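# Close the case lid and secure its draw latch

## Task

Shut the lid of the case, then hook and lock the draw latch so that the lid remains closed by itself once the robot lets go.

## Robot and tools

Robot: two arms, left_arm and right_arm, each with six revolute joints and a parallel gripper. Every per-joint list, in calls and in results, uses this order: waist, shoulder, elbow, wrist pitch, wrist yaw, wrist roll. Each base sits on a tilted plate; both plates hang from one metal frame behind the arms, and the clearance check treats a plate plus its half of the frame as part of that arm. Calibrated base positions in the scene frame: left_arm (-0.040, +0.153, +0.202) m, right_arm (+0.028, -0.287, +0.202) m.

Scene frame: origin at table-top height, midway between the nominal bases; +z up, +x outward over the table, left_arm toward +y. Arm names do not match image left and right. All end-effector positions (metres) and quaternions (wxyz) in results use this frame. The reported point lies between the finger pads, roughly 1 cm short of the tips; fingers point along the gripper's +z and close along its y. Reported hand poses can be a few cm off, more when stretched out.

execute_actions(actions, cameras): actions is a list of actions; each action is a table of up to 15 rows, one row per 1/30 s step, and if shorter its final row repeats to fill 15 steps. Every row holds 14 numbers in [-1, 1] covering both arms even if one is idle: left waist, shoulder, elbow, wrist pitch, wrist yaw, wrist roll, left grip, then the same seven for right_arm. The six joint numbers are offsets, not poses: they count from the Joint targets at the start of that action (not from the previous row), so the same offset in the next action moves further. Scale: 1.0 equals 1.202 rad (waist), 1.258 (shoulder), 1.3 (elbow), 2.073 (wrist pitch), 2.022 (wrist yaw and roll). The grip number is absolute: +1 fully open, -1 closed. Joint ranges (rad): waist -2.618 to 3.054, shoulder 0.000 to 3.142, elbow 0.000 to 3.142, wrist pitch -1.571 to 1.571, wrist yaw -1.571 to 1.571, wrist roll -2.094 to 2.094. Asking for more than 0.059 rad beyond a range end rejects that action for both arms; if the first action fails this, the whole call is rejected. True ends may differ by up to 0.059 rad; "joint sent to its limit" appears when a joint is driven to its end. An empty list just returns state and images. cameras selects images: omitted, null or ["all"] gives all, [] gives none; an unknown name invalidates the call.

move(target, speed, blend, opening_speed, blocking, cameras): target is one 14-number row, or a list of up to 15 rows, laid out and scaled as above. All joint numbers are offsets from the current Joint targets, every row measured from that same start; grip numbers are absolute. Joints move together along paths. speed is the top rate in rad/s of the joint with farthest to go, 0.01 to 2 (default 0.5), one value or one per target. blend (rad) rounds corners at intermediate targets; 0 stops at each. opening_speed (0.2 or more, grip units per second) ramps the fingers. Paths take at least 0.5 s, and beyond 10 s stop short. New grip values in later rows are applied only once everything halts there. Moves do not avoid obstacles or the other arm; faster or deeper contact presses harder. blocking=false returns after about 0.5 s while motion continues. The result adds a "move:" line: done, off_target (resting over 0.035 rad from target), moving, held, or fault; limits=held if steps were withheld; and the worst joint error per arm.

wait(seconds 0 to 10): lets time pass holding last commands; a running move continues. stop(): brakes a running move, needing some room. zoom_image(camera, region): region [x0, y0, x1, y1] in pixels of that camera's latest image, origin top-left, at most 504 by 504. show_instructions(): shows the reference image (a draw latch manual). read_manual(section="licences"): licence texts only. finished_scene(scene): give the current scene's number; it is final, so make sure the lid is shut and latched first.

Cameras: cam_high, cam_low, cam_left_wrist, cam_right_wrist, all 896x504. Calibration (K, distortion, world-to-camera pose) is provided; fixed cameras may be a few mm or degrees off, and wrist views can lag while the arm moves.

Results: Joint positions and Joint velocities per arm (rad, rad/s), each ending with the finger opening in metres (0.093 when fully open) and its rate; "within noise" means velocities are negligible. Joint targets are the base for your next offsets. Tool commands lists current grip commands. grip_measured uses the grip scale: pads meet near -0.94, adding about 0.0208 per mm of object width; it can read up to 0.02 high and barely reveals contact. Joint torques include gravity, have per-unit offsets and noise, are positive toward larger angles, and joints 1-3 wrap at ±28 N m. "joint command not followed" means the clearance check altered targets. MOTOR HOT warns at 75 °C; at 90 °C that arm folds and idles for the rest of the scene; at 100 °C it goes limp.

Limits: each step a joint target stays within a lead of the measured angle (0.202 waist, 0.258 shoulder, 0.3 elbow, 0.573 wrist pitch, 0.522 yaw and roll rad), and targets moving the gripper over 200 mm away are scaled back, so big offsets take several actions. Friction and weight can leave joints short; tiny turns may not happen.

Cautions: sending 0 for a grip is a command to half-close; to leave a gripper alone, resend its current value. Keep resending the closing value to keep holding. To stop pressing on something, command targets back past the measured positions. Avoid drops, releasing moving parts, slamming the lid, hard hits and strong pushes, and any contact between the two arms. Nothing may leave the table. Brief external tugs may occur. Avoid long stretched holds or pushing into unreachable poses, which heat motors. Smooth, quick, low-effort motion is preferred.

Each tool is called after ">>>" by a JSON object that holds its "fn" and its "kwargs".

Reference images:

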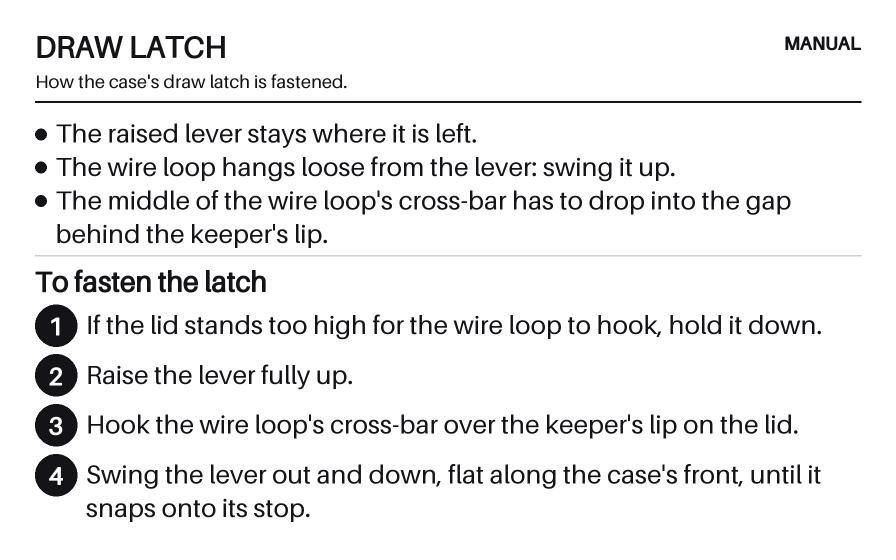

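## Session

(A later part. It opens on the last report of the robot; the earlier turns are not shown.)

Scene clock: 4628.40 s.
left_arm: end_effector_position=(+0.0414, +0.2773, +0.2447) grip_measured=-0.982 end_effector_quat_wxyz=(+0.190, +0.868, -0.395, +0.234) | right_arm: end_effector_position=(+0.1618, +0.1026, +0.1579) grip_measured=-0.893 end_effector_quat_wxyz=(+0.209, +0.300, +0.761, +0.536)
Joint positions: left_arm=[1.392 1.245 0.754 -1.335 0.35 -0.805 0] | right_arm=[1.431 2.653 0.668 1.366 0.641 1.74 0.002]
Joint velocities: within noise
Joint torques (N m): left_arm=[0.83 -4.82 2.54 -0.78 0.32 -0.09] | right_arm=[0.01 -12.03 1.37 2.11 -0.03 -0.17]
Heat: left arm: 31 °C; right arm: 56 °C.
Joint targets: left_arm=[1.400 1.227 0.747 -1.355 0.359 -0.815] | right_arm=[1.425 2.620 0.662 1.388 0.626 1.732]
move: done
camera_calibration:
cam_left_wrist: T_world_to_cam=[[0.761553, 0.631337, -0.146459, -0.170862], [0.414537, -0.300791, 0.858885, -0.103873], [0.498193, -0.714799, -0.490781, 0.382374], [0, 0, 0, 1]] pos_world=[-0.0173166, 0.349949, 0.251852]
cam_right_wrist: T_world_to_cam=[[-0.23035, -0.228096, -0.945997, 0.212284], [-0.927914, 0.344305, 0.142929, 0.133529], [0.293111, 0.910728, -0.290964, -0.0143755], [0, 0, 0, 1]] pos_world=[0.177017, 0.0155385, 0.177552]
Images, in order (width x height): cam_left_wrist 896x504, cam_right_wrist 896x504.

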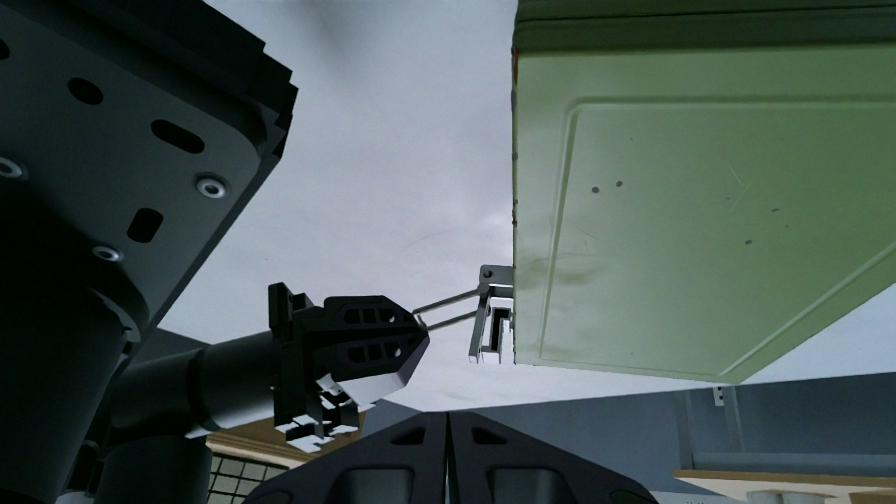

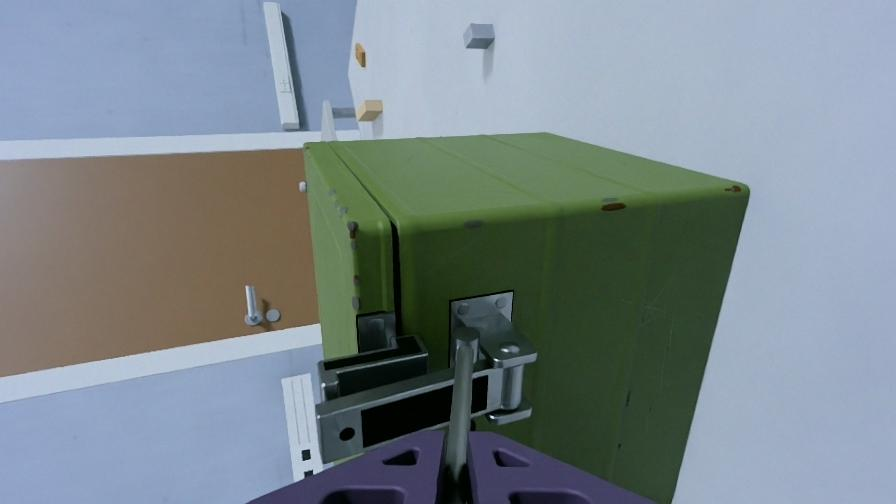

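>>> {"fn": "move", "kwargs": {"target": [[0,0,0,0,0,0,-1,0,0,0.0131,-0.0159,0,0.0084,-0.90],[0,0,0,0,0,0,-1,-0.0133,-0.1113,0.0331,-0.1476,-0.0173,0.0386,-0.90],[0,0,0,0,0,0,-1,-0.0275,-0.1932,0.0631,-0.2716,-0.0361,0.0648,-0.90],[0,0,0,0,0,0,-1,-0.0483,-0.2623,0.1292,-0.4192,-0.0628,0.09,-0.90],[0,0,0,0,0,0,-1,-0.0712,-0.2955,0.2215,-0.5577,-0.0925,0.1093,-0.90],[0,0,0,0,0,0,-1,-0.0882,-0.2806,0.2962,-0.6435,-0.1123,0.1182,-0.90],[0,0,0,0,0,0,-1,-0.1049,-0.2504,0.3746,-0.7246,-0.132,0.1251,-0.90]], "speed": 0.2, "blend": 0.01}}

Scene clock: 4672.13 s.
left_arm: end_effector_position=(+0.0414, +0.2773, +0.2447) grip_measured=-0.982 end_effector_quat_wxyz=(+0.190, +0.868, -0.395, +0.234) | right_arm: end_effector_position=(+0.1766, +0.1190, +0.1815) grip_measured=-0.893 end_effector_quat_wxyz=(+0.100, +0.350, +0.892, +0.268)
Joint positions: left_arm=[1.392 1.245 0.754 -1.335 0.35 -0.805 0] | right_arm=[1.305 2.297 1.122 -0.095 0.367 1.974 0.002]
Joint velocities: within noise
Joint torques (N m): left_arm=[0.85 -4.82 2.51 -0.78 0.32 -0.1] | right_arm=[0.43 -9.28 7.58 1.08 0.04 0.06]
Heat: left arm: 31 °C; right arm: 57 °C.
Joint targets: left_arm=[1.400 1.227 0.747 -1.355 0.359 -0.815] | right_arm=[1.298 2.305 1.149 -0.114 0.359 1.985]
move: done
camera_calibration:
cam_left_wrist: T_world_to_cam=[[0.761553, 0.631337, -0.146459, -0.170862], [0.414537, -0.300791, 0.858885, -0.103873], [0.498193, -0.714799, -0.490781, 0.382374], [0, 0, 0, 1]] pos_world=[-0.0173166, 0.349949, 0.251852]
cam_right_wrist: T_world_to_cam=[[-0.573552, -0.597891, -0.559968, 0.276366], [-0.817726, 0.458448, 0.348067, 0.06799], [0.0486102, 0.657535, -0.751855, 0.130082], [0, 0, 0, 1]] pos_world=[0.207784, 0.0485334, 0.228894]

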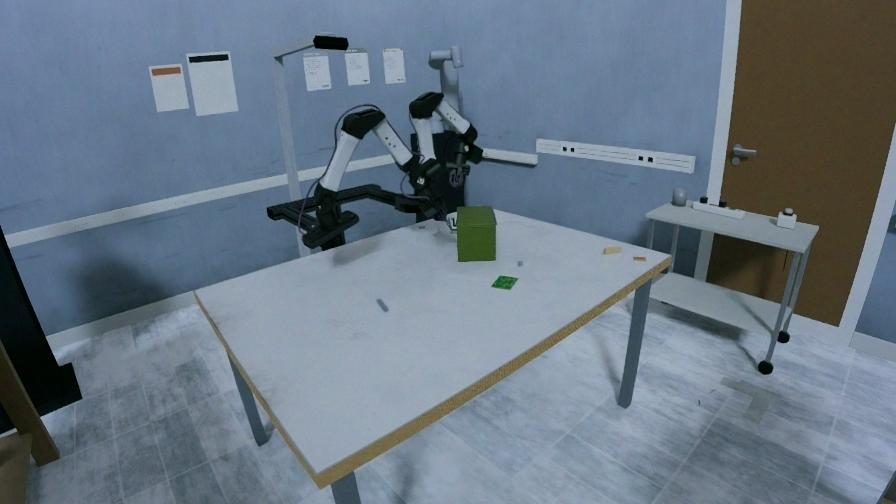

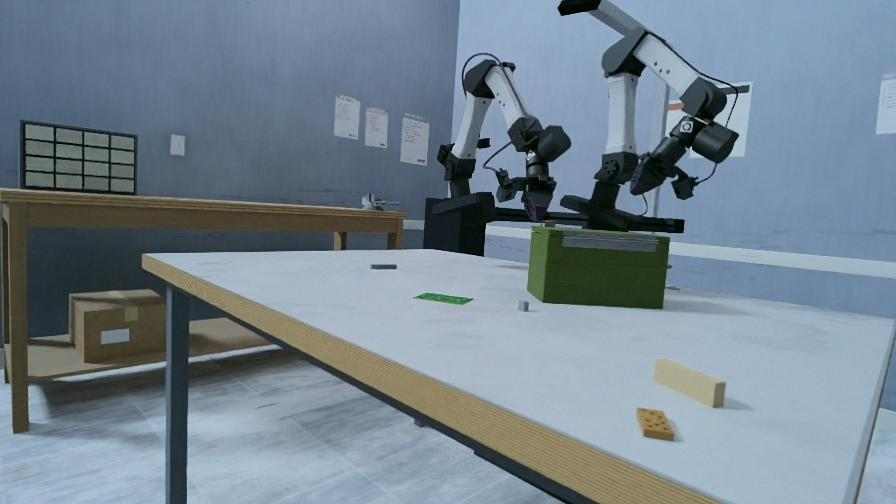

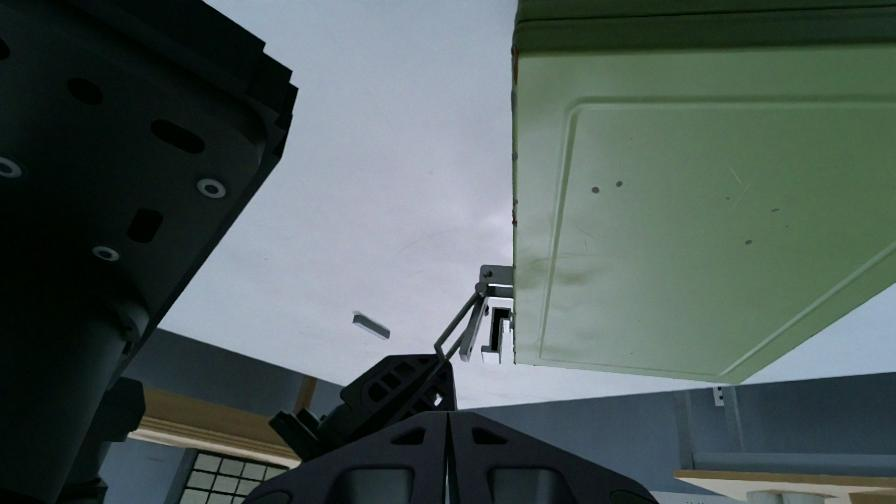

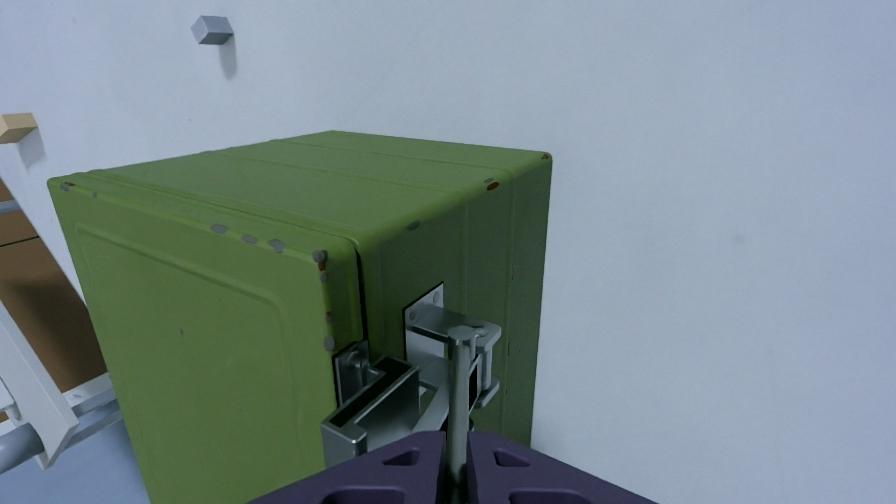

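>>> {"fn": "zoom_image", "kwargs": {"camera": "cam_right_wrist", "region": [260, 220, 560, 500]}}

>>> {"fn": "zoom_image", "kwargs": {"camera": "cam_left_wrist", "region": [400, 240, 560, 400]}}

Scaled by 1.680 from the camera's 896x504 image, which has a finer 1280x720 frame.

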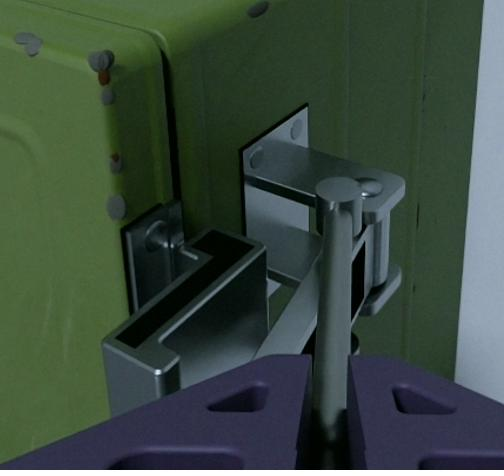

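Scaled by 3.150 from the camera's 896x504 image, which has a finer 1280x720 frame.

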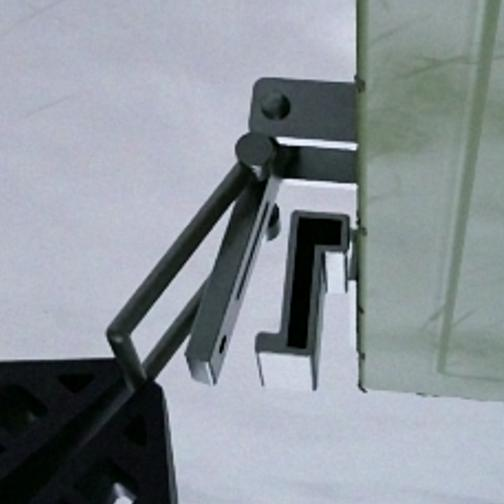

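>>> {"fn": "move", "kwargs": {"target": [-0.7321,-0.1169,-0.1362,0.287,-0.0292,0.2745,-1,0,0,0,0,0,0,-0.90], "speed": 0.6}}

Scene clock: 4712.53 s.
left_arm: end_effector_position=(+0.1646, +0.2212, +0.2295) grip_measured=-0.982 end_effector_quat_wxyz=(+0.083, -0.381, +0.888, -0.243) | right_arm: end_effector_position=(+0.1766, +0.1190, +0.1815) grip_measured=-0.893 end_effector_quat_wxyz=(+0.100, +0.350, +0.892, +0.267)
Joint positions: left_arm=[0.529 1.098 0.577 -0.782 0.315 -0.273 0] | right_arm=[1.305 2.297 1.122 -0.096 0.367 1.975 0.002]
Joint velocities: within noise
Joint torques (N m): left_arm=[-1.61 -4.01 3.44 0.74 0.21 0.18] | right_arm=[0.35 -9.26 7.6 1 -0.03 0.03]
Heat: left arm: 31 °C; right arm: 54 °C.
Joint targets: left_arm=[0.520 1.080 0.570 -0.760 0.300 -0.260] | right_arm=[1.298 2.305 1.149 -0.114 0.359 1.984]
move: done
camera_calibration:
cam_left_wrist: T_world_to_cam=[[0.644567, -0.574652, 0.50429, -0.094852], [-0.764541, -0.487325, 0.42189, 0.176864], [0.00331327, -0.657487, -0.753459, 0.402491], [0, 0, 0, 1]] pos_world=[0.195025, 0.296316, 0.276476]
cam_right_wrist: T_world_to_cam=[[-0.57385, -0.597861, -0.559694, 0.276373], [-0.817516, 0.458756, 0.348154, 0.0678972], [0.0486155, 0.657347, -0.752018, 0.130164], [0, 0, 0, 1]] pos_world=[0.207776, 0.0485215, 0.228931]

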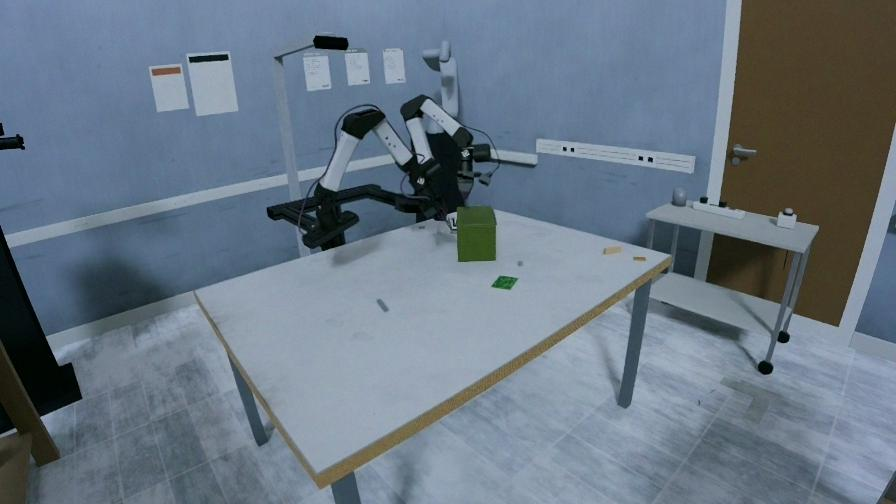

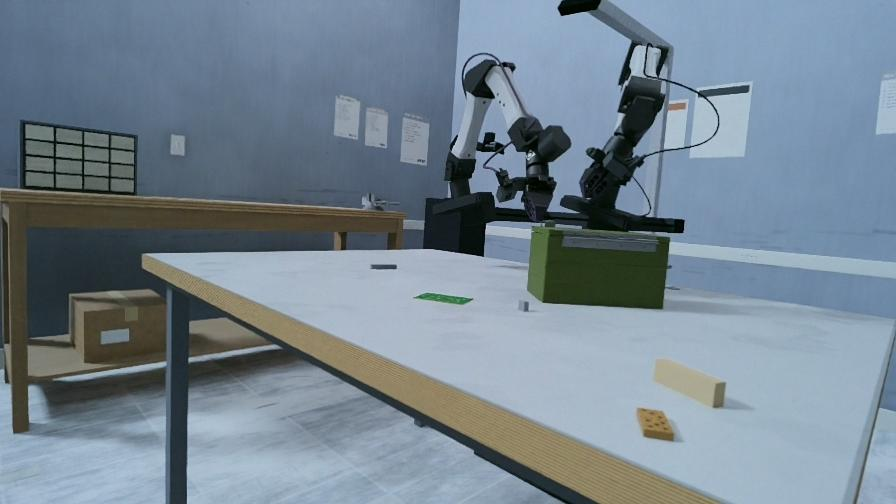

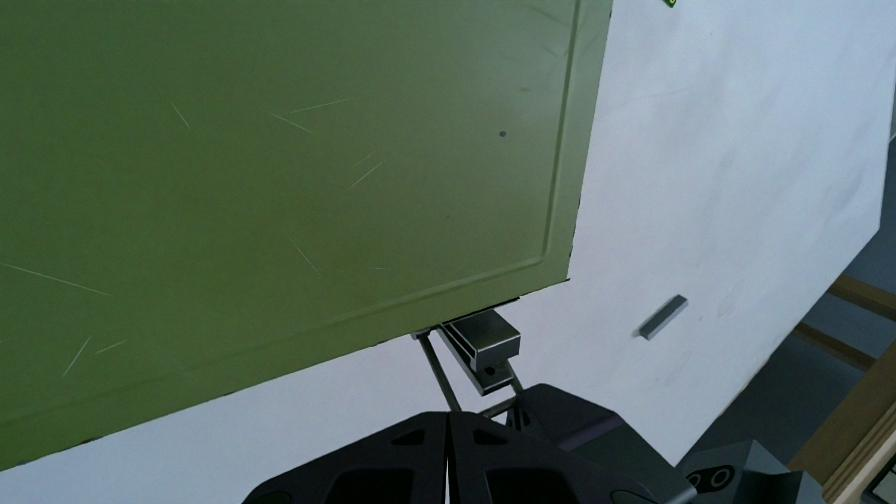

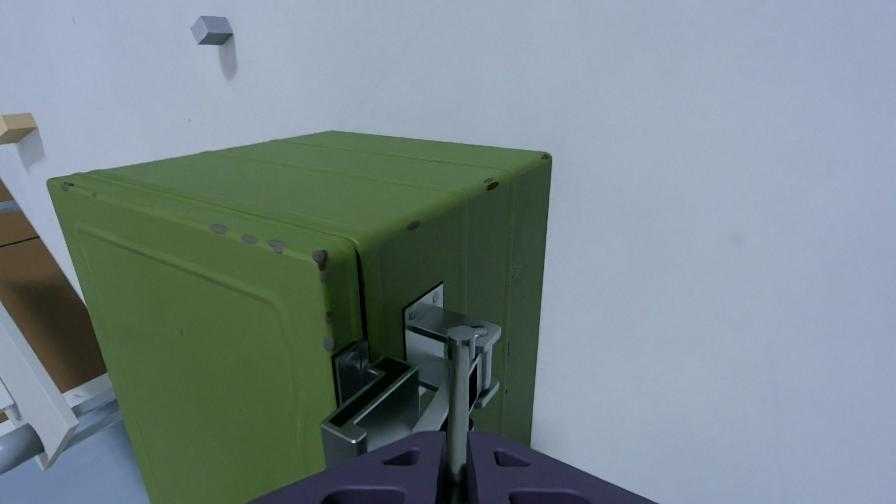

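>>> {"fn": "move", "kwargs": {"target": [0.035,0.1272,-0.0546,0.1134,0.0109,0,-1,0,0,0,0,0,0,-0.90], "speed": 0.2, "cameras": ["cam_left_wrist","cam_right_wrist"]}}

Scene clock: 4723.27 s.
left_arm: end_effector_position=(+0.1780, +0.2275, +0.1935) grip_measured=-0.982 end_effector_quat_wxyz=(+0.097, -0.390, +0.884, -0.238) | right_arm: end_effector_position=(+0.1766, +0.1190, +0.1815) grip_measured=-0.893 end_effector_quat_wxyz=(+0.100, +0.350, +0.892, +0.267)
Joint positions: left_arm=[0.553 1.233 0.505 -0.547 0.315 -0.272 0] | right_arm=[1.305 2.297 1.122 -0.096 0.367 1.975 0.002]
Joint velocities: within noise
Joint torques (N m): left_arm=[0.03 -2.36 3.06 0.79 0.47 0.18] | right_arm=[0.46 -9.13 7.76 0.99 -0.02 0.04]
Heat: left arm: 31 °C; right arm: 53 °C.
Joint targets: left_arm=[0.562 1.240 0.499 -0.525 0.323 -0.260] | right_arm=[1.298 2.305 1.149 -0.114 0.359 1.985]
move: done
camera_calibration:
cam_left_wrist: T_world_to_cam=[[0.65216, -0.564339, 0.50617, -0.0857736], [-0.757295, -0.515377, 0.401111, 0.214473], [0.0345055, -0.644909, -0.76348, 0.37306], [0, 0, 0, 1]] pos_world=[0.205485, 0.302719, 0.242212]
cam_right_wrist: T_world_to_cam=[[-0.574128, -0.5976, -0.559689, 0.27639], [-0.817315, 0.458968, 0.348345, 0.0678018], [0.0487086, 0.657436, -0.751934, 0.130122], [0, 0, 0, 1]] pos_world=[0.207761, 0.048505, 0.228917]
Images, in order (width x height): cam_left_wrist 896x504, cam_right_wrist 896x504.

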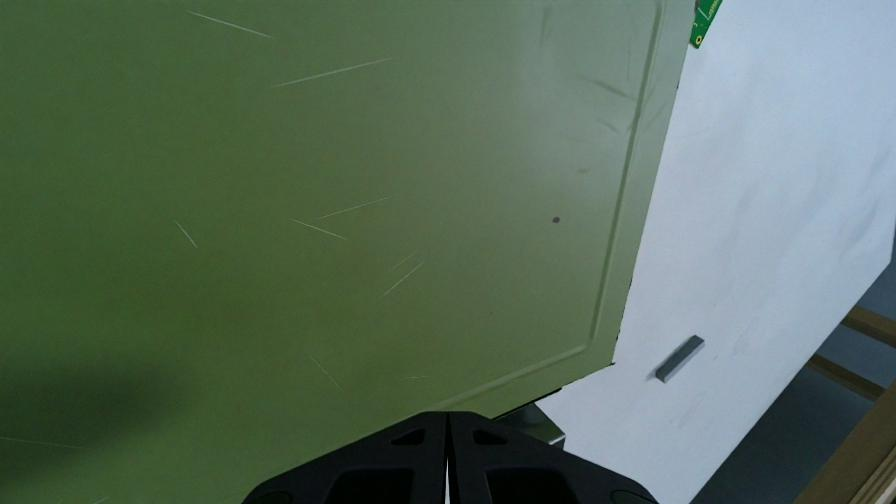

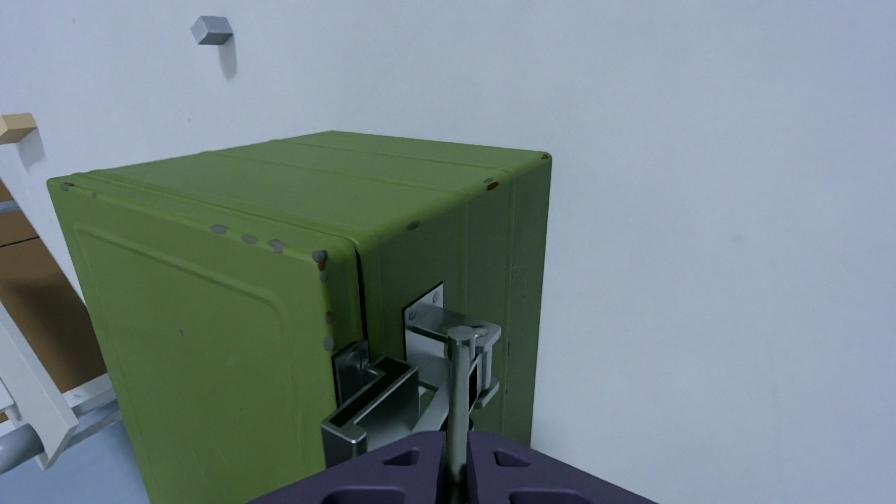

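>>> {"fn": "move", "kwargs": {"target": [0.016,0.0563,-0.0268,0.048,0.003,0,-1,0,0,0,0,0,0,-0.90], "speed": 0.15, "cameras": []}}

>>> {"fn": "move", "kwargs": {"target": [0.0054,0.0188,-0.0089,0.016,0.001,0,-1,0,0,0,0,0,0,-0.90], "speed": 0.05, "cameras": ["cam_right_wrist","cam_left_wrist"]}}

Scene clock: 4730.27 s.
left_arm: end_effector_position=(+0.1782, +0.2286, +0.1750) grip_measured=-0.982 end_effector_quat_wxyz=(+0.095, -0.399, +0.881, -0.236) | right_arm: end_effector_position=(+0.1766, +0.1190, +0.1815) grip_measured=-0.893 end_effector_quat_wxyz=(+0.100, +0.350, +0.892, +0.267)
Joint positions: left_arm=[0.573 1.303 0.47 -0.448 0.315 -0.272 0] | right_arm=[1.305 2.297 1.122 -0.096 0.367 1.975 0.002]
Joint velocities: within noise
Joint torques (N m): left_arm=[-0.01 -2.58 2.73 0.79 0.53 0.19] | right_arm=[0.46 -9.39 7.5 1.06 0.01 0.02]
Heat: left arm: 30 °C; right arm: 53 °C.
Joint targets: left_arm=[0.581 1.311 0.464 -0.425 0.329 -0.260] | right_arm=[1.298 2.305 1.149 -0.114 0.359 1.985]
move: done
No camera images: "cameras" was empty.

Scene clock: 4731.37 s.
left_arm: end_effector_position=(+0.1780, +0.2290, +0.1692) grip_measured=-0.982 end_effector_quat_wxyz=(+0.094, -0.402, +0.880, -0.236) | right_arm: end_effector_position=(+0.1766, +0.1190, +0.1815) grip_measured=-0.893 end_effector_quat_wxyz=(+0.100, +0.350, +0.892, +0.267)
Joint positions: left_arm=[0.579 1.326 0.459 -0.415 0.315 -0.272 0] | right_arm=[1.305 2.297 1.122 -0.096 0.367 1.975 0.002]
Joint velocities: within noise
Joint torques (N m): left_arm=[-0.05 -2.62 2.56 0.77 0.56 0.17] | right_arm=[0.64 -9.24 7.56 1.05 0.02 0.11]
Heat: left arm: 30 °C; right arm: 53 °C.
Joint targets: left_arm=[0.588 1.334 0.453 -0.392 0.331 -0.260] | right_arm=[1.298 2.305 1.149 -0.114 0.359 1.985]
move: done
camera_calibration:
cam_left_wrist: T_world_to_cam=[[0.67088, -0.547899, 0.499727, -0.0786751], [-0.740453, -0.531822, 0.410968, 0.2241], [0.0405968, -0.645734, -0.762482, 0.354379], [0, 0, 0, 1]] pos_world=[0.204331, 0.30491, 0.217426]
cam_right_wrist: T_world_to_cam=[[-0.574128, -0.5976, -0.559689, 0.27639], [-0.817315, 0.458968, 0.348345, 0.0678018], [0.0487086, 0.657436, -0.751934, 0.130122], [0, 0, 0, 1]] pos_world=[0.207761, 0.048505, 0.228917]
Images, in order (width x height): cam_left_wrist 896x504, cam_right_wrist 896x504.

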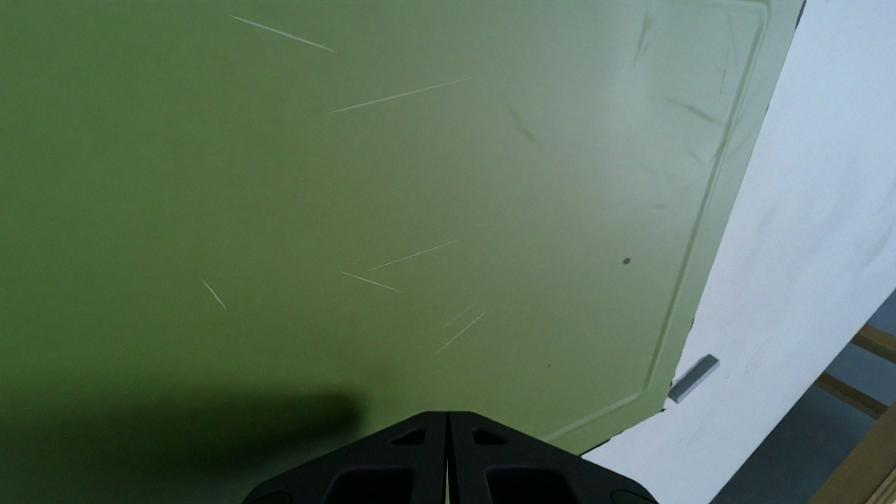

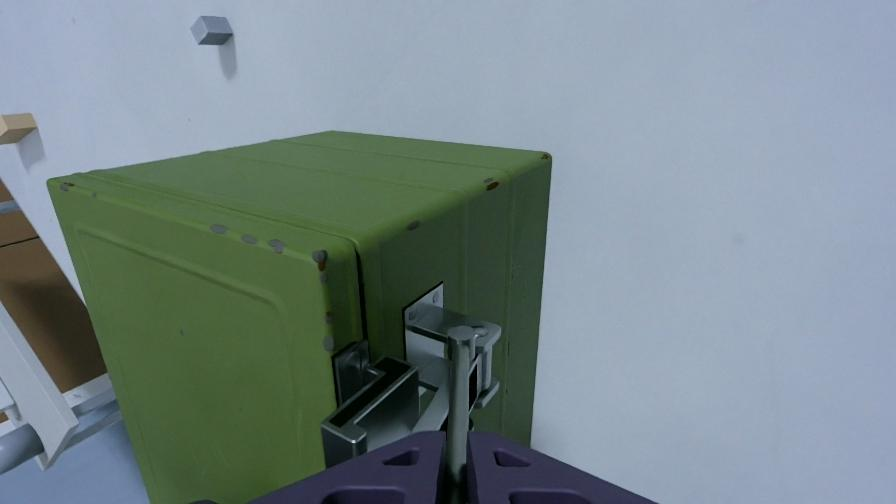

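>>> {"fn": "move", "kwargs": {"target": [0.0027,0.0094,-0.0045,0.008,0.0005,0,-1,0,0,0,0,0,0,-0.90], "speed": 0.03, "cameras": []}}

>>> {"fn": "move", "kwargs": {"target": [0.0027,0.0094,-0.0045,0.008,0.0005,0,-1,0,0,0,0,0,0,-0.90], "speed": 0.03, "cameras": ["cam_right_wrist"]}}

Scene clock: 4742.97 s.
left_arm: end_effector_position=(+0.1777, +0.2289, +0.1661) grip_measured=-0.982 end_effector_quat_wxyz=(+0.094, -0.404, +0.879, -0.236) | right_arm: end_effector_position=(+0.1766, +0.1190, +0.1815) grip_measured=-0.893 end_effector_quat_wxyz=(+0.100, +0.350, +0.892, +0.267)
Joint positions: left_arm=[0.582 1.338 0.453 -0.398 0.315 -0.272 0] | right_arm=[1.305 2.297 1.122 -0.096 0.367 1.975 0.002]
Joint velocities: within noise
Joint torques (N m): left_arm=[-0.05 -2.62 2.51 0.78 0.56 0.17] | right_arm=[0.54 -9.26 7.61 1.03 0.04 0.05]
Heat: left arm: 29 °C; right arm: 53 °C.
Joint targets: left_arm=[0.591 1.346 0.447 -0.375 0.332 -0.260] | right_arm=[1.298 2.305 1.149 -0.114 0.359 1.985]
move: done
No camera images: "cameras" was empty.

Scene clock: 4743.83 s.
left_arm: end_effector_position=(+0.1772, +0.2288, +0.1630) grip_measured=-0.982 end_effector_quat_wxyz=(+0.093, -0.405, +0.879, -0.235) | right_arm: end_effector_position=(+0.1766, +0.1190, +0.1815) grip_measured=-0.893 end_effector_quat_wxyz=(+0.100, +0.350, +0.892, +0.267)
Joint positions: left_arm=[0.585 1.35 0.447 -0.382 0.315 -0.272 0] | right_arm=[1.305 2.297 1.122 -0.096 0.367 1.975 0.002]
Joint velocities: within noise
Joint torques (N m): left_arm=[-0.05 -2.67 2.45 0.76 0.57 0.18] | right_arm=[0.28 -9.18 7.5 1.03 0.01 0.05]
Heat: left arm: 29 °C; right arm: 52 °C.
Joint targets: left_arm=[0.594 1.358 0.441 -0.359 0.333 -0.260] | right_arm=[1.298 2.305 1.149 -0.114 0.359 1.985]
move: done
camera_calibration:
cam_right_wrist: T_world_to_cam=[[-0.574128, -0.5976, -0.559689, 0.27639], [-0.817315, 0.458968, 0.348345, 0.0678018], [0.0487086, 0.657436, -0.751934, 0.130122], [0, 0, 0, 1]] pos_world=[0.207761, 0.048505, 0.228917]
Images, in order (width x height): cam_right_wrist 896x504.

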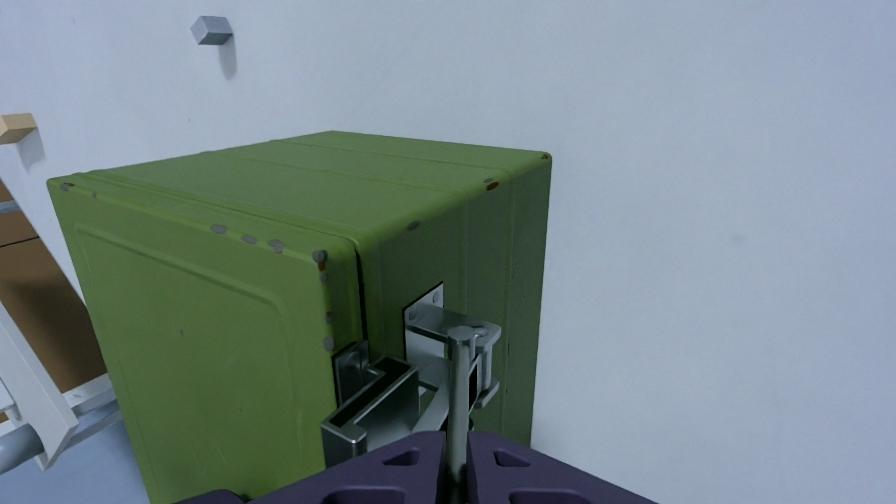

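>>> {"fn": "zoom_image", "kwargs": {"camera": "cam_right_wrist", "region": [120, 400, 400, 504]}}

Scaled by 1.800 from the camera's 896x504 image, which has a finer 1280x720 frame.

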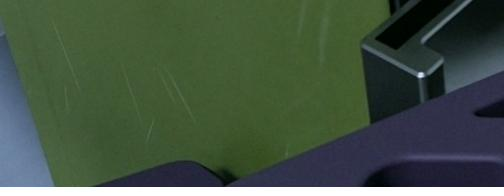

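>>> {"fn": "move", "kwargs": {"target": [0.0027,0.0094,-0.0045,0.008,0.0005,0,-1,0,0,0,0,0,0,-0.90], "speed": 0.03, "cameras": []}}

>>> {"fn": "move", "kwargs": {"target": [0.0027,0.0094,-0.0045,0.008,0.0005,0,-1,0,0,0,0,0,0,-0.90], "speed": 0.03}}

>>> {"fn": "zoom_image", "kwargs": {"camera": "cam_low", "region": [480, 120, 760, 320]}}

Scene clock: 4769.23 s.
left_arm: end_effector_position=(+0.1769, +0.2287, +0.1603) grip_measured=-0.982 end_effector_quat_wxyz=(+0.092, -0.407, +0.878, -0.236) | right_arm: end_effector_position=(+0.1766, +0.1190, +0.1815) grip_measured=-0.893 end_effector_quat_wxyz=(+0.100, +0.350, +0.892, +0.267)
Joint positions: left_arm=[0.589 1.361 0.442 -0.366 0.316 -0.272 0] | right_arm=[1.305 2.297 1.122 -0.096 0.367 1.975 0.002]
Joint velocities: within noise
Joint torques (N m): left_arm=[-0.08 -2.66 2.37 0.78 0.57 0.18] | right_arm=[0.65 -9.21 7.47 1.03 0 0.03]
Heat: left arm: 28 °C; right arm: 52 °C.
Joint targets: left_arm=[0.598 1.370 0.435 -0.342 0.334 -0.260] | right_arm=[1.298 2.305 1.149 -0.114 0.359 1.984]
move: done
No camera images: "cameras" was empty.

Scene clock: 4770.00 s.
left_arm: end_effector_position=(+0.1774, +0.2291, +0.1599) grip_measured=-0.982 end_effector_quat_wxyz=(+0.093, -0.409, +0.876, -0.238) | right_arm: end_effector_position=(+0.1766, +0.1190, +0.1815) grip_measured=-0.893 end_effector_quat_wxyz=(+0.100, +0.350, +0.892, +0.267)
Joint positions: left_arm=[0.594 1.366 0.442 -0.361 0.323 -0.272 0] | right_arm=[1.305 2.297 1.122 -0.096 0.367 1.975 0.002]
Joint velocities: within noise
Joint torques (N m): left_arm=[-0.27 -2.06 1.89 0.89 0.52 0.17] | right_arm=[0.32 -9.17 7.53 1.02 0 0.01]
Heat: left arm: 28 °C; right arm: 52 °C.
Joint targets: left_arm=[0.601 1.381 0.430 -0.326 0.335 -0.260] | right_arm=[1.298 2.305 1.149 -0.114 0.359 1.984]
move: off_target (left_arm); left_arm: the wrist pitch is farthest, 0.036 rad from its target
camera_calibration:
cam_left_wrist: T_world_to_cam=[[0.679292, -0.534957, 0.502378, -0.0783891], [-0.732353, -0.538125, 0.41723, 0.226561], [0.0471417, -0.651339, -0.757321, 0.346664], [0, 0, 0, 1]] pos_world=[0.202829, 0.305779, 0.207389]
cam_right_wrist: T_world_to_cam=[[-0.574128, -0.5976, -0.559689, 0.27639], [-0.817315, 0.458968, 0.348345, 0.0678018], [0.0487086, 0.657436, -0.751934, 0.130122], [0, 0, 0, 1]] pos_world=[0.207761, 0.048505, 0.228917]

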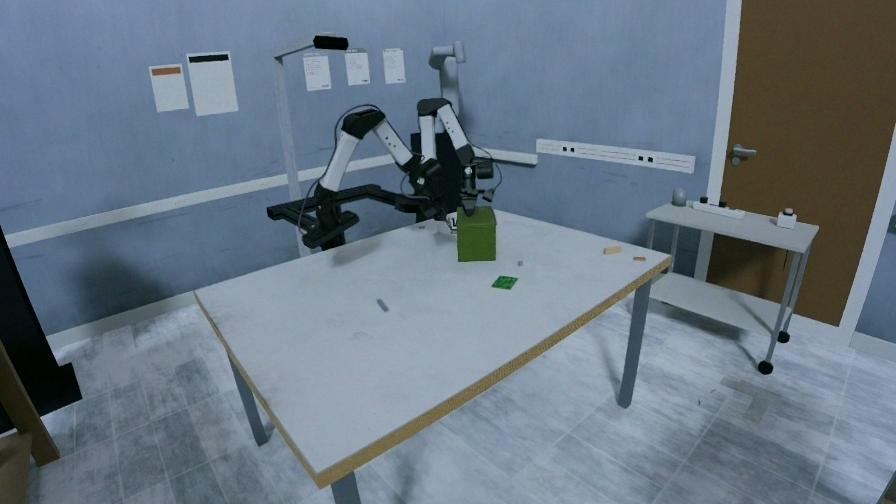

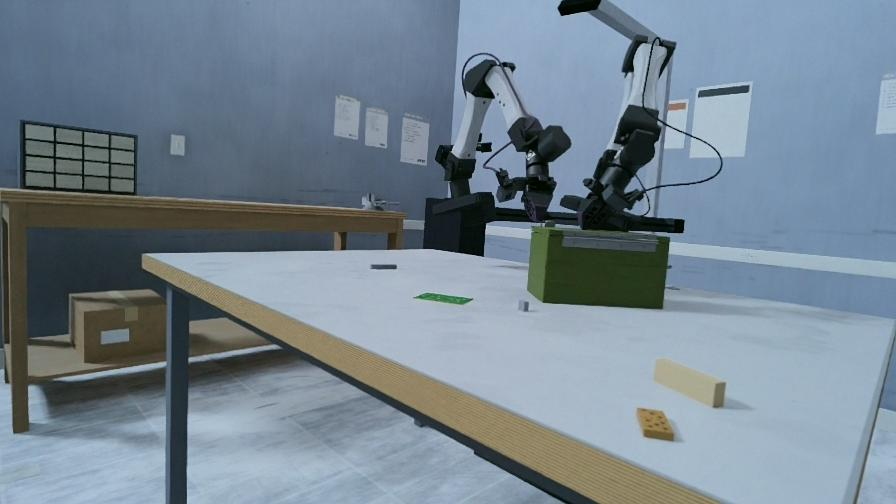

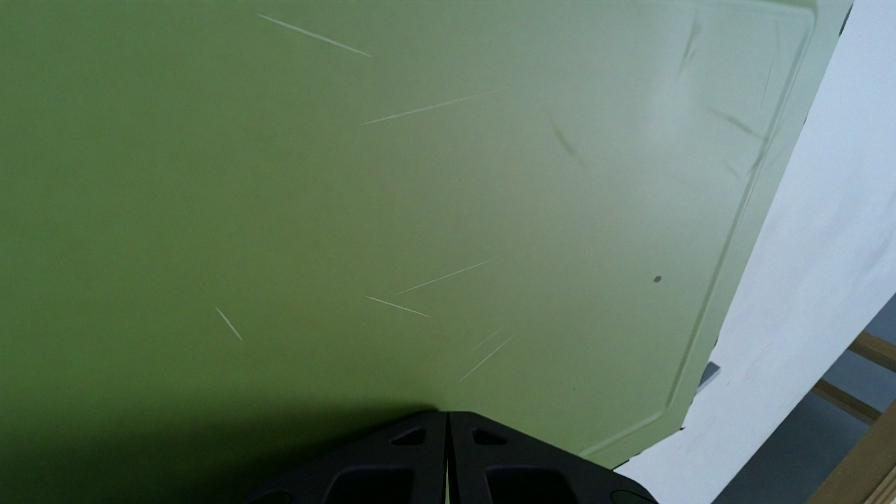

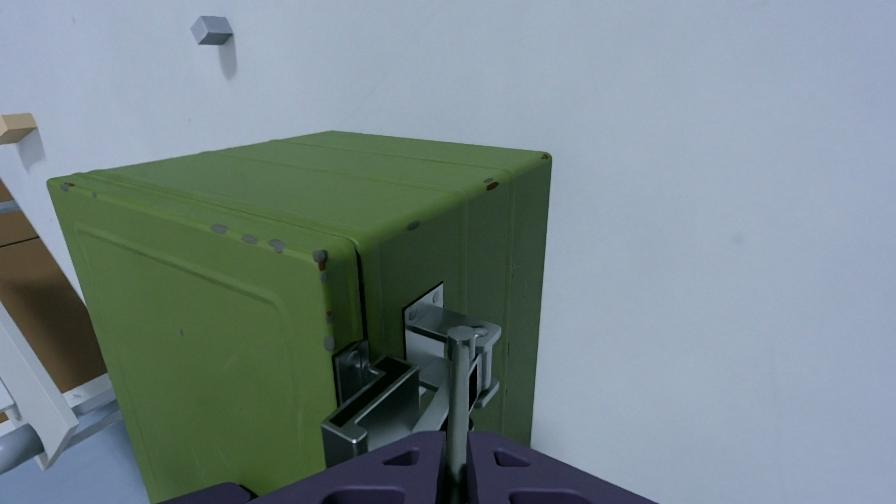

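Scaled by 1.800 from the camera's 896x504 image, which has a finer 1280x720 frame.

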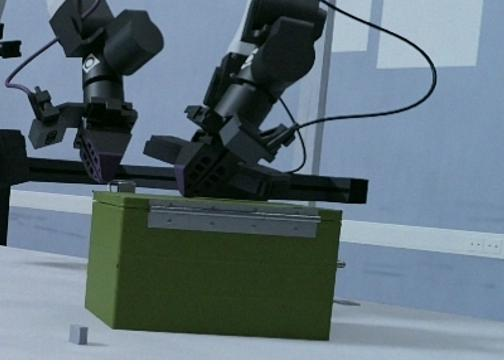

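>>> {"fn": "move", "kwargs": {"target": [0.0044,0.0156,-0.0074,0.0133,0.0008,0,-1,0,0,0,0,0,0,-0.90], "speed": 0.05, "cameras": []}}

>>> {"fn": "move", "kwargs": {"target": [0.0044,0.0156,-0.0074,0.0133,0.0008,0,-1,0,0,0,0,0,0,-0.90], "speed": 0.05, "cameras": ["cam_right_wrist"]}}

>>> {"fn": "zoom_image", "kwargs": {"camera": "cam_right_wrist", "region": [260, 220, 560, 500]}}

Scene clock: 4780.20 s.
left_arm: end_effector_position=(+0.1773, +0.2290, +0.1593) grip_measured=-0.982 end_effector_quat_wxyz=(+0.092, -0.412, +0.873, -0.244) | right_arm: end_effector_position=(+0.1766, +0.1190, +0.1815) grip_measured=-0.893 end_effector_quat_wxyz=(+0.100, +0.350, +0.892, +0.267)
Joint positions: left_arm=[0.604 1.373 0.442 -0.359 0.336 -0.272 0] | right_arm=[1.305 2.297 1.122 -0.096 0.367 1.975 0.002]
Joint velocities: within noise
Joint torques (N m): left_arm=[-0.68 -0.95 1.07 1.13 0.38 0.17] | right_arm=[0.39 -9.2 7.45 1.06 0 0.03]
Heat: left arm: 28 °C; right arm: 52 °C.
Joint targets: left_arm=[0.606 1.401 0.420 -0.298 0.336 -0.260] | right_arm=[1.298 2.305 1.149 -0.114 0.359 1.984]
move: off_target (left_arm); left_arm: the wrist pitch is farthest, 0.060 rad from its target
No camera images: "cameras" was empty.

Scene clock: 4781.00 s.
left_arm: end_effector_position=(+0.1769, +0.2287, +0.1586) grip_measured=-0.982 end_effector_quat_wxyz=(+0.093, -0.416, +0.870, -0.250) | right_arm: end_effector_position=(+0.1766, +0.1190, +0.1815) grip_measured=-0.893 end_effector_quat_wxyz=(+0.100, +0.350, +0.892, +0.267)
Joint positions: left_arm=[0.615 1.378 0.437 -0.352 0.351 -0.271 0] | right_arm=[1.305 2.297 1.122 -0.096 0.367 1.975 0.002]
Joint velocities: within noise
Joint torques (N m): left_arm=[-1.29 0.39 0.55 1.33 0.23 0.18] | right_arm=[0.46 -9.31 7.49 1.01 0 0.03]
Heat: left arm: 28 °C; right arm: 52 °C.
Joint targets: left_arm=[0.612 1.421 0.410 -0.271 0.338 -0.260] | right_arm=[1.298 2.305 1.149 -0.114 0.359 1.984]
move: off_target (left_arm); left_arm: the wrist pitch is farthest, 0.082 rad from its target
camera_calibration:
cam_right_wrist: T_world_to_cam=[[-0.574128, -0.5976, -0.559689, 0.27639], [-0.817315, 0.458968, 0.348345, 0.0678018], [0.0487086, 0.657436, -0.751934, 0.130122], [0, 0, 0, 1]] pos_world=[0.207761, 0.048505, 0.228917]
Images, in order (width x height): cam_right_wrist 896x504.

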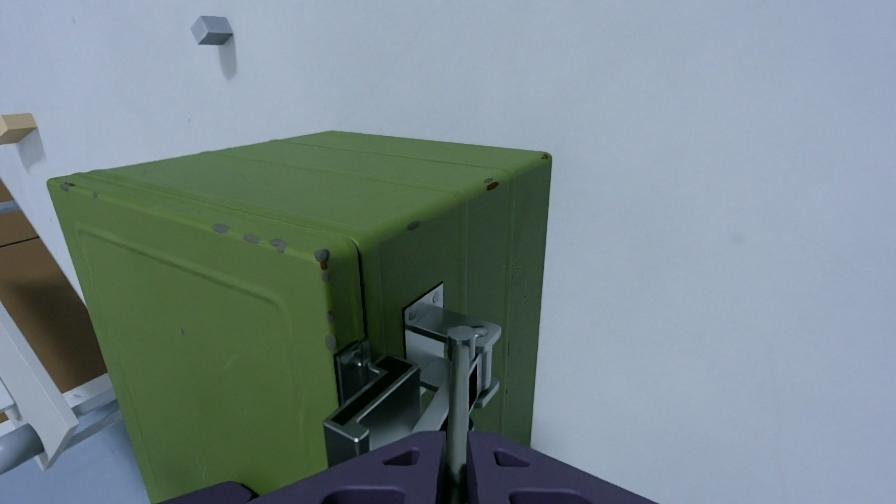

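Scaled by 1.680 from the camera's 896x504 image, which has a finer 1280x720 frame.

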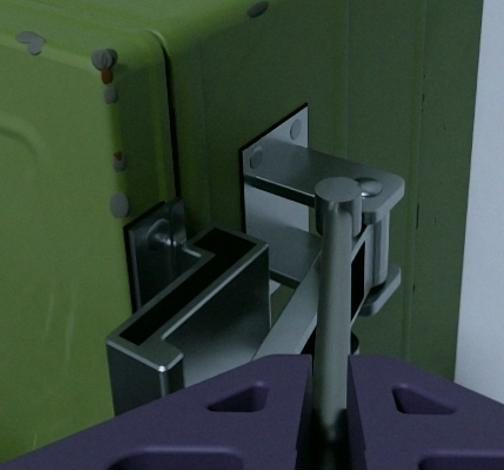

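>>> {"fn": "move", "kwargs": {"target": [0,0.0234,-0.0111,0.01,0.0008,0,-1,0,0,0,0,0,0,-0.90], "speed": 0.05, "cameras": []}}

>>> {"fn": "move", "kwargs": {"target": [0,0.0234,-0.0111,0.01,0.0008,0,-1,0,0,0,0,0,0,-0.90], "speed": 0.05, "cameras": ["cam_right_wrist","cam_left_wrist"]}}

>>> {"fn": "zoom_image", "kwargs": {"camera": "cam_right_wrist", "region": [260, 220, 560, 500]}}

Scene clock: 4786.17 s.
left_arm: end_effector_position=(+0.1760, +0.2279, +0.1569) grip_measured=-0.982 end_effector_quat_wxyz=(+0.090, -0.418, +0.867, -0.254) | right_arm: end_effector_position=(+0.1766, +0.1190, +0.1815) grip_measured=-0.893 end_effector_quat_wxyz=(+0.100, +0.350, +0.892, +0.267)
Joint positions: left_arm=[0.622 1.387 0.434 -0.347 0.36 -0.27 0] | right_arm=[1.305 2.297 1.122 -0.096 0.367 1.975 0.002]
Joint velocities: within noise
Joint torques (N m): left_arm=[-1.98 2.21 -0.4 1.48 0.13 0.17] | right_arm=[0.61 -9.1 7.41 1 0.05 0.06]
Heat: left arm: 28 °C; right arm: 52 °C.
Joint targets: left_arm=[0.612 1.450 0.396 -0.250 0.339 -0.260] | right_arm=[1.298 2.305 1.149 -0.114 0.359 1.984]
move: off_target (left_arm); left_arm: the wrist pitch is farthest, 0.097 rad from its target
No camera images: "cameras" was empty.

Scene clock: 4786.97 s.
left_arm: end_effector_position=(+0.1737, +0.2257, +0.1551) grip_measured=-0.982 end_effector_quat_wxyz=(+0.086, -0.421, +0.865, -0.259) | right_arm: end_effector_position=(+0.1766, +0.1190, +0.1815) grip_measured=-0.893 end_effector_quat_wxyz=(+0.100, +0.350, +0.892, +0.267)
Joint positions: left_arm=[0.629 1.394 0.427 -0.344 0.371 -0.269 0] | right_arm=[1.305 2.297 1.122 -0.096 0.367 1.975 0.002]
Joint velocities: within noise
Joint torques (N m): left_arm=[-2.73 4.27 -1.05 1.64 0.07 0.16] | right_arm=[0.46 -9.25 7.72 1.05 0.01 0.1]
Heat: left arm: 28 °C; right arm: 52 °C.
Joint targets: left_arm=[0.612 1.480 0.381 -0.229 0.341 -0.260] | right_arm=[1.298 2.305 1.149 -0.114 0.359 1.984]
move: off_target (left_arm); left_arm: the wrist pitch is farthest, 0.115 rad from its target
camera_calibration:
cam_left_wrist: T_world_to_cam=[[0.690915, -0.493002, 0.528758, -0.0908692], [-0.720171, -0.533274, 0.443817, 0.216643], [0.0631699, -0.687436, -0.723493, 0.341083], [0, 0, 0, 1]] pos_world=[0.197256, 0.305204, 0.198669]
cam_right_wrist: T_world_to_cam=[[-0.574128, -0.5976, -0.559689, 0.27639], [-0.817315, 0.458968, 0.348345, 0.0678018], [0.0487086, 0.657436, -0.751934, 0.130122], [0, 0, 0, 1]] pos_world=[0.207761, 0.048505, 0.228917]
Images, in order (width x height): cam_left_wrist 896x504, cam_right_wrist 896x504.

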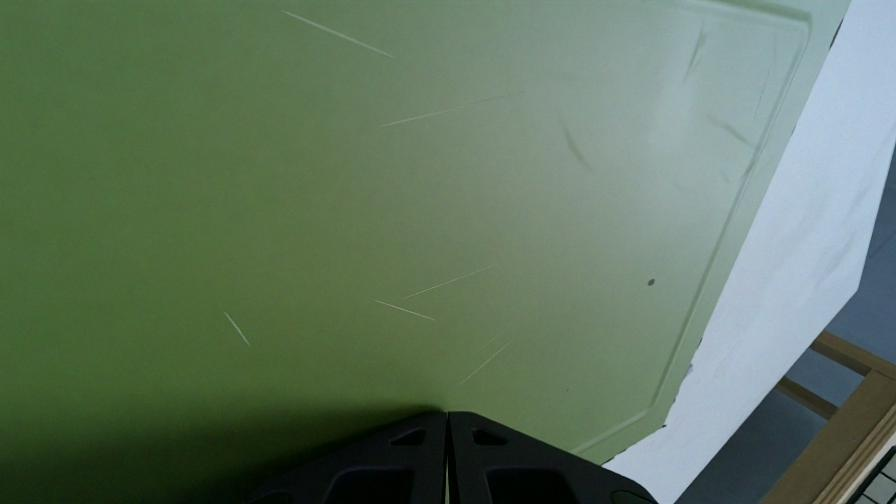

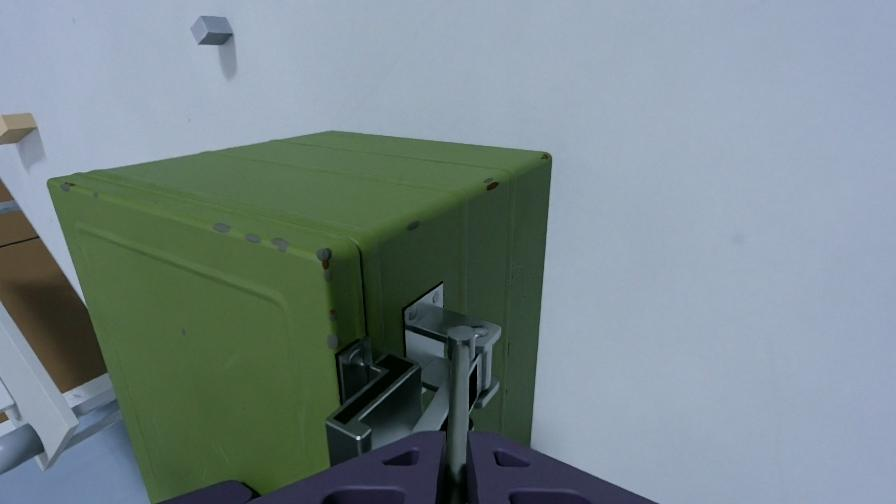

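Scaled by 1.680 from the camera's 896x504 image, which has a finer 1280x720 frame.

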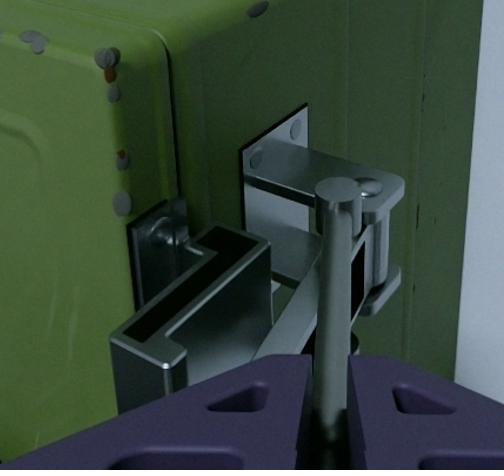

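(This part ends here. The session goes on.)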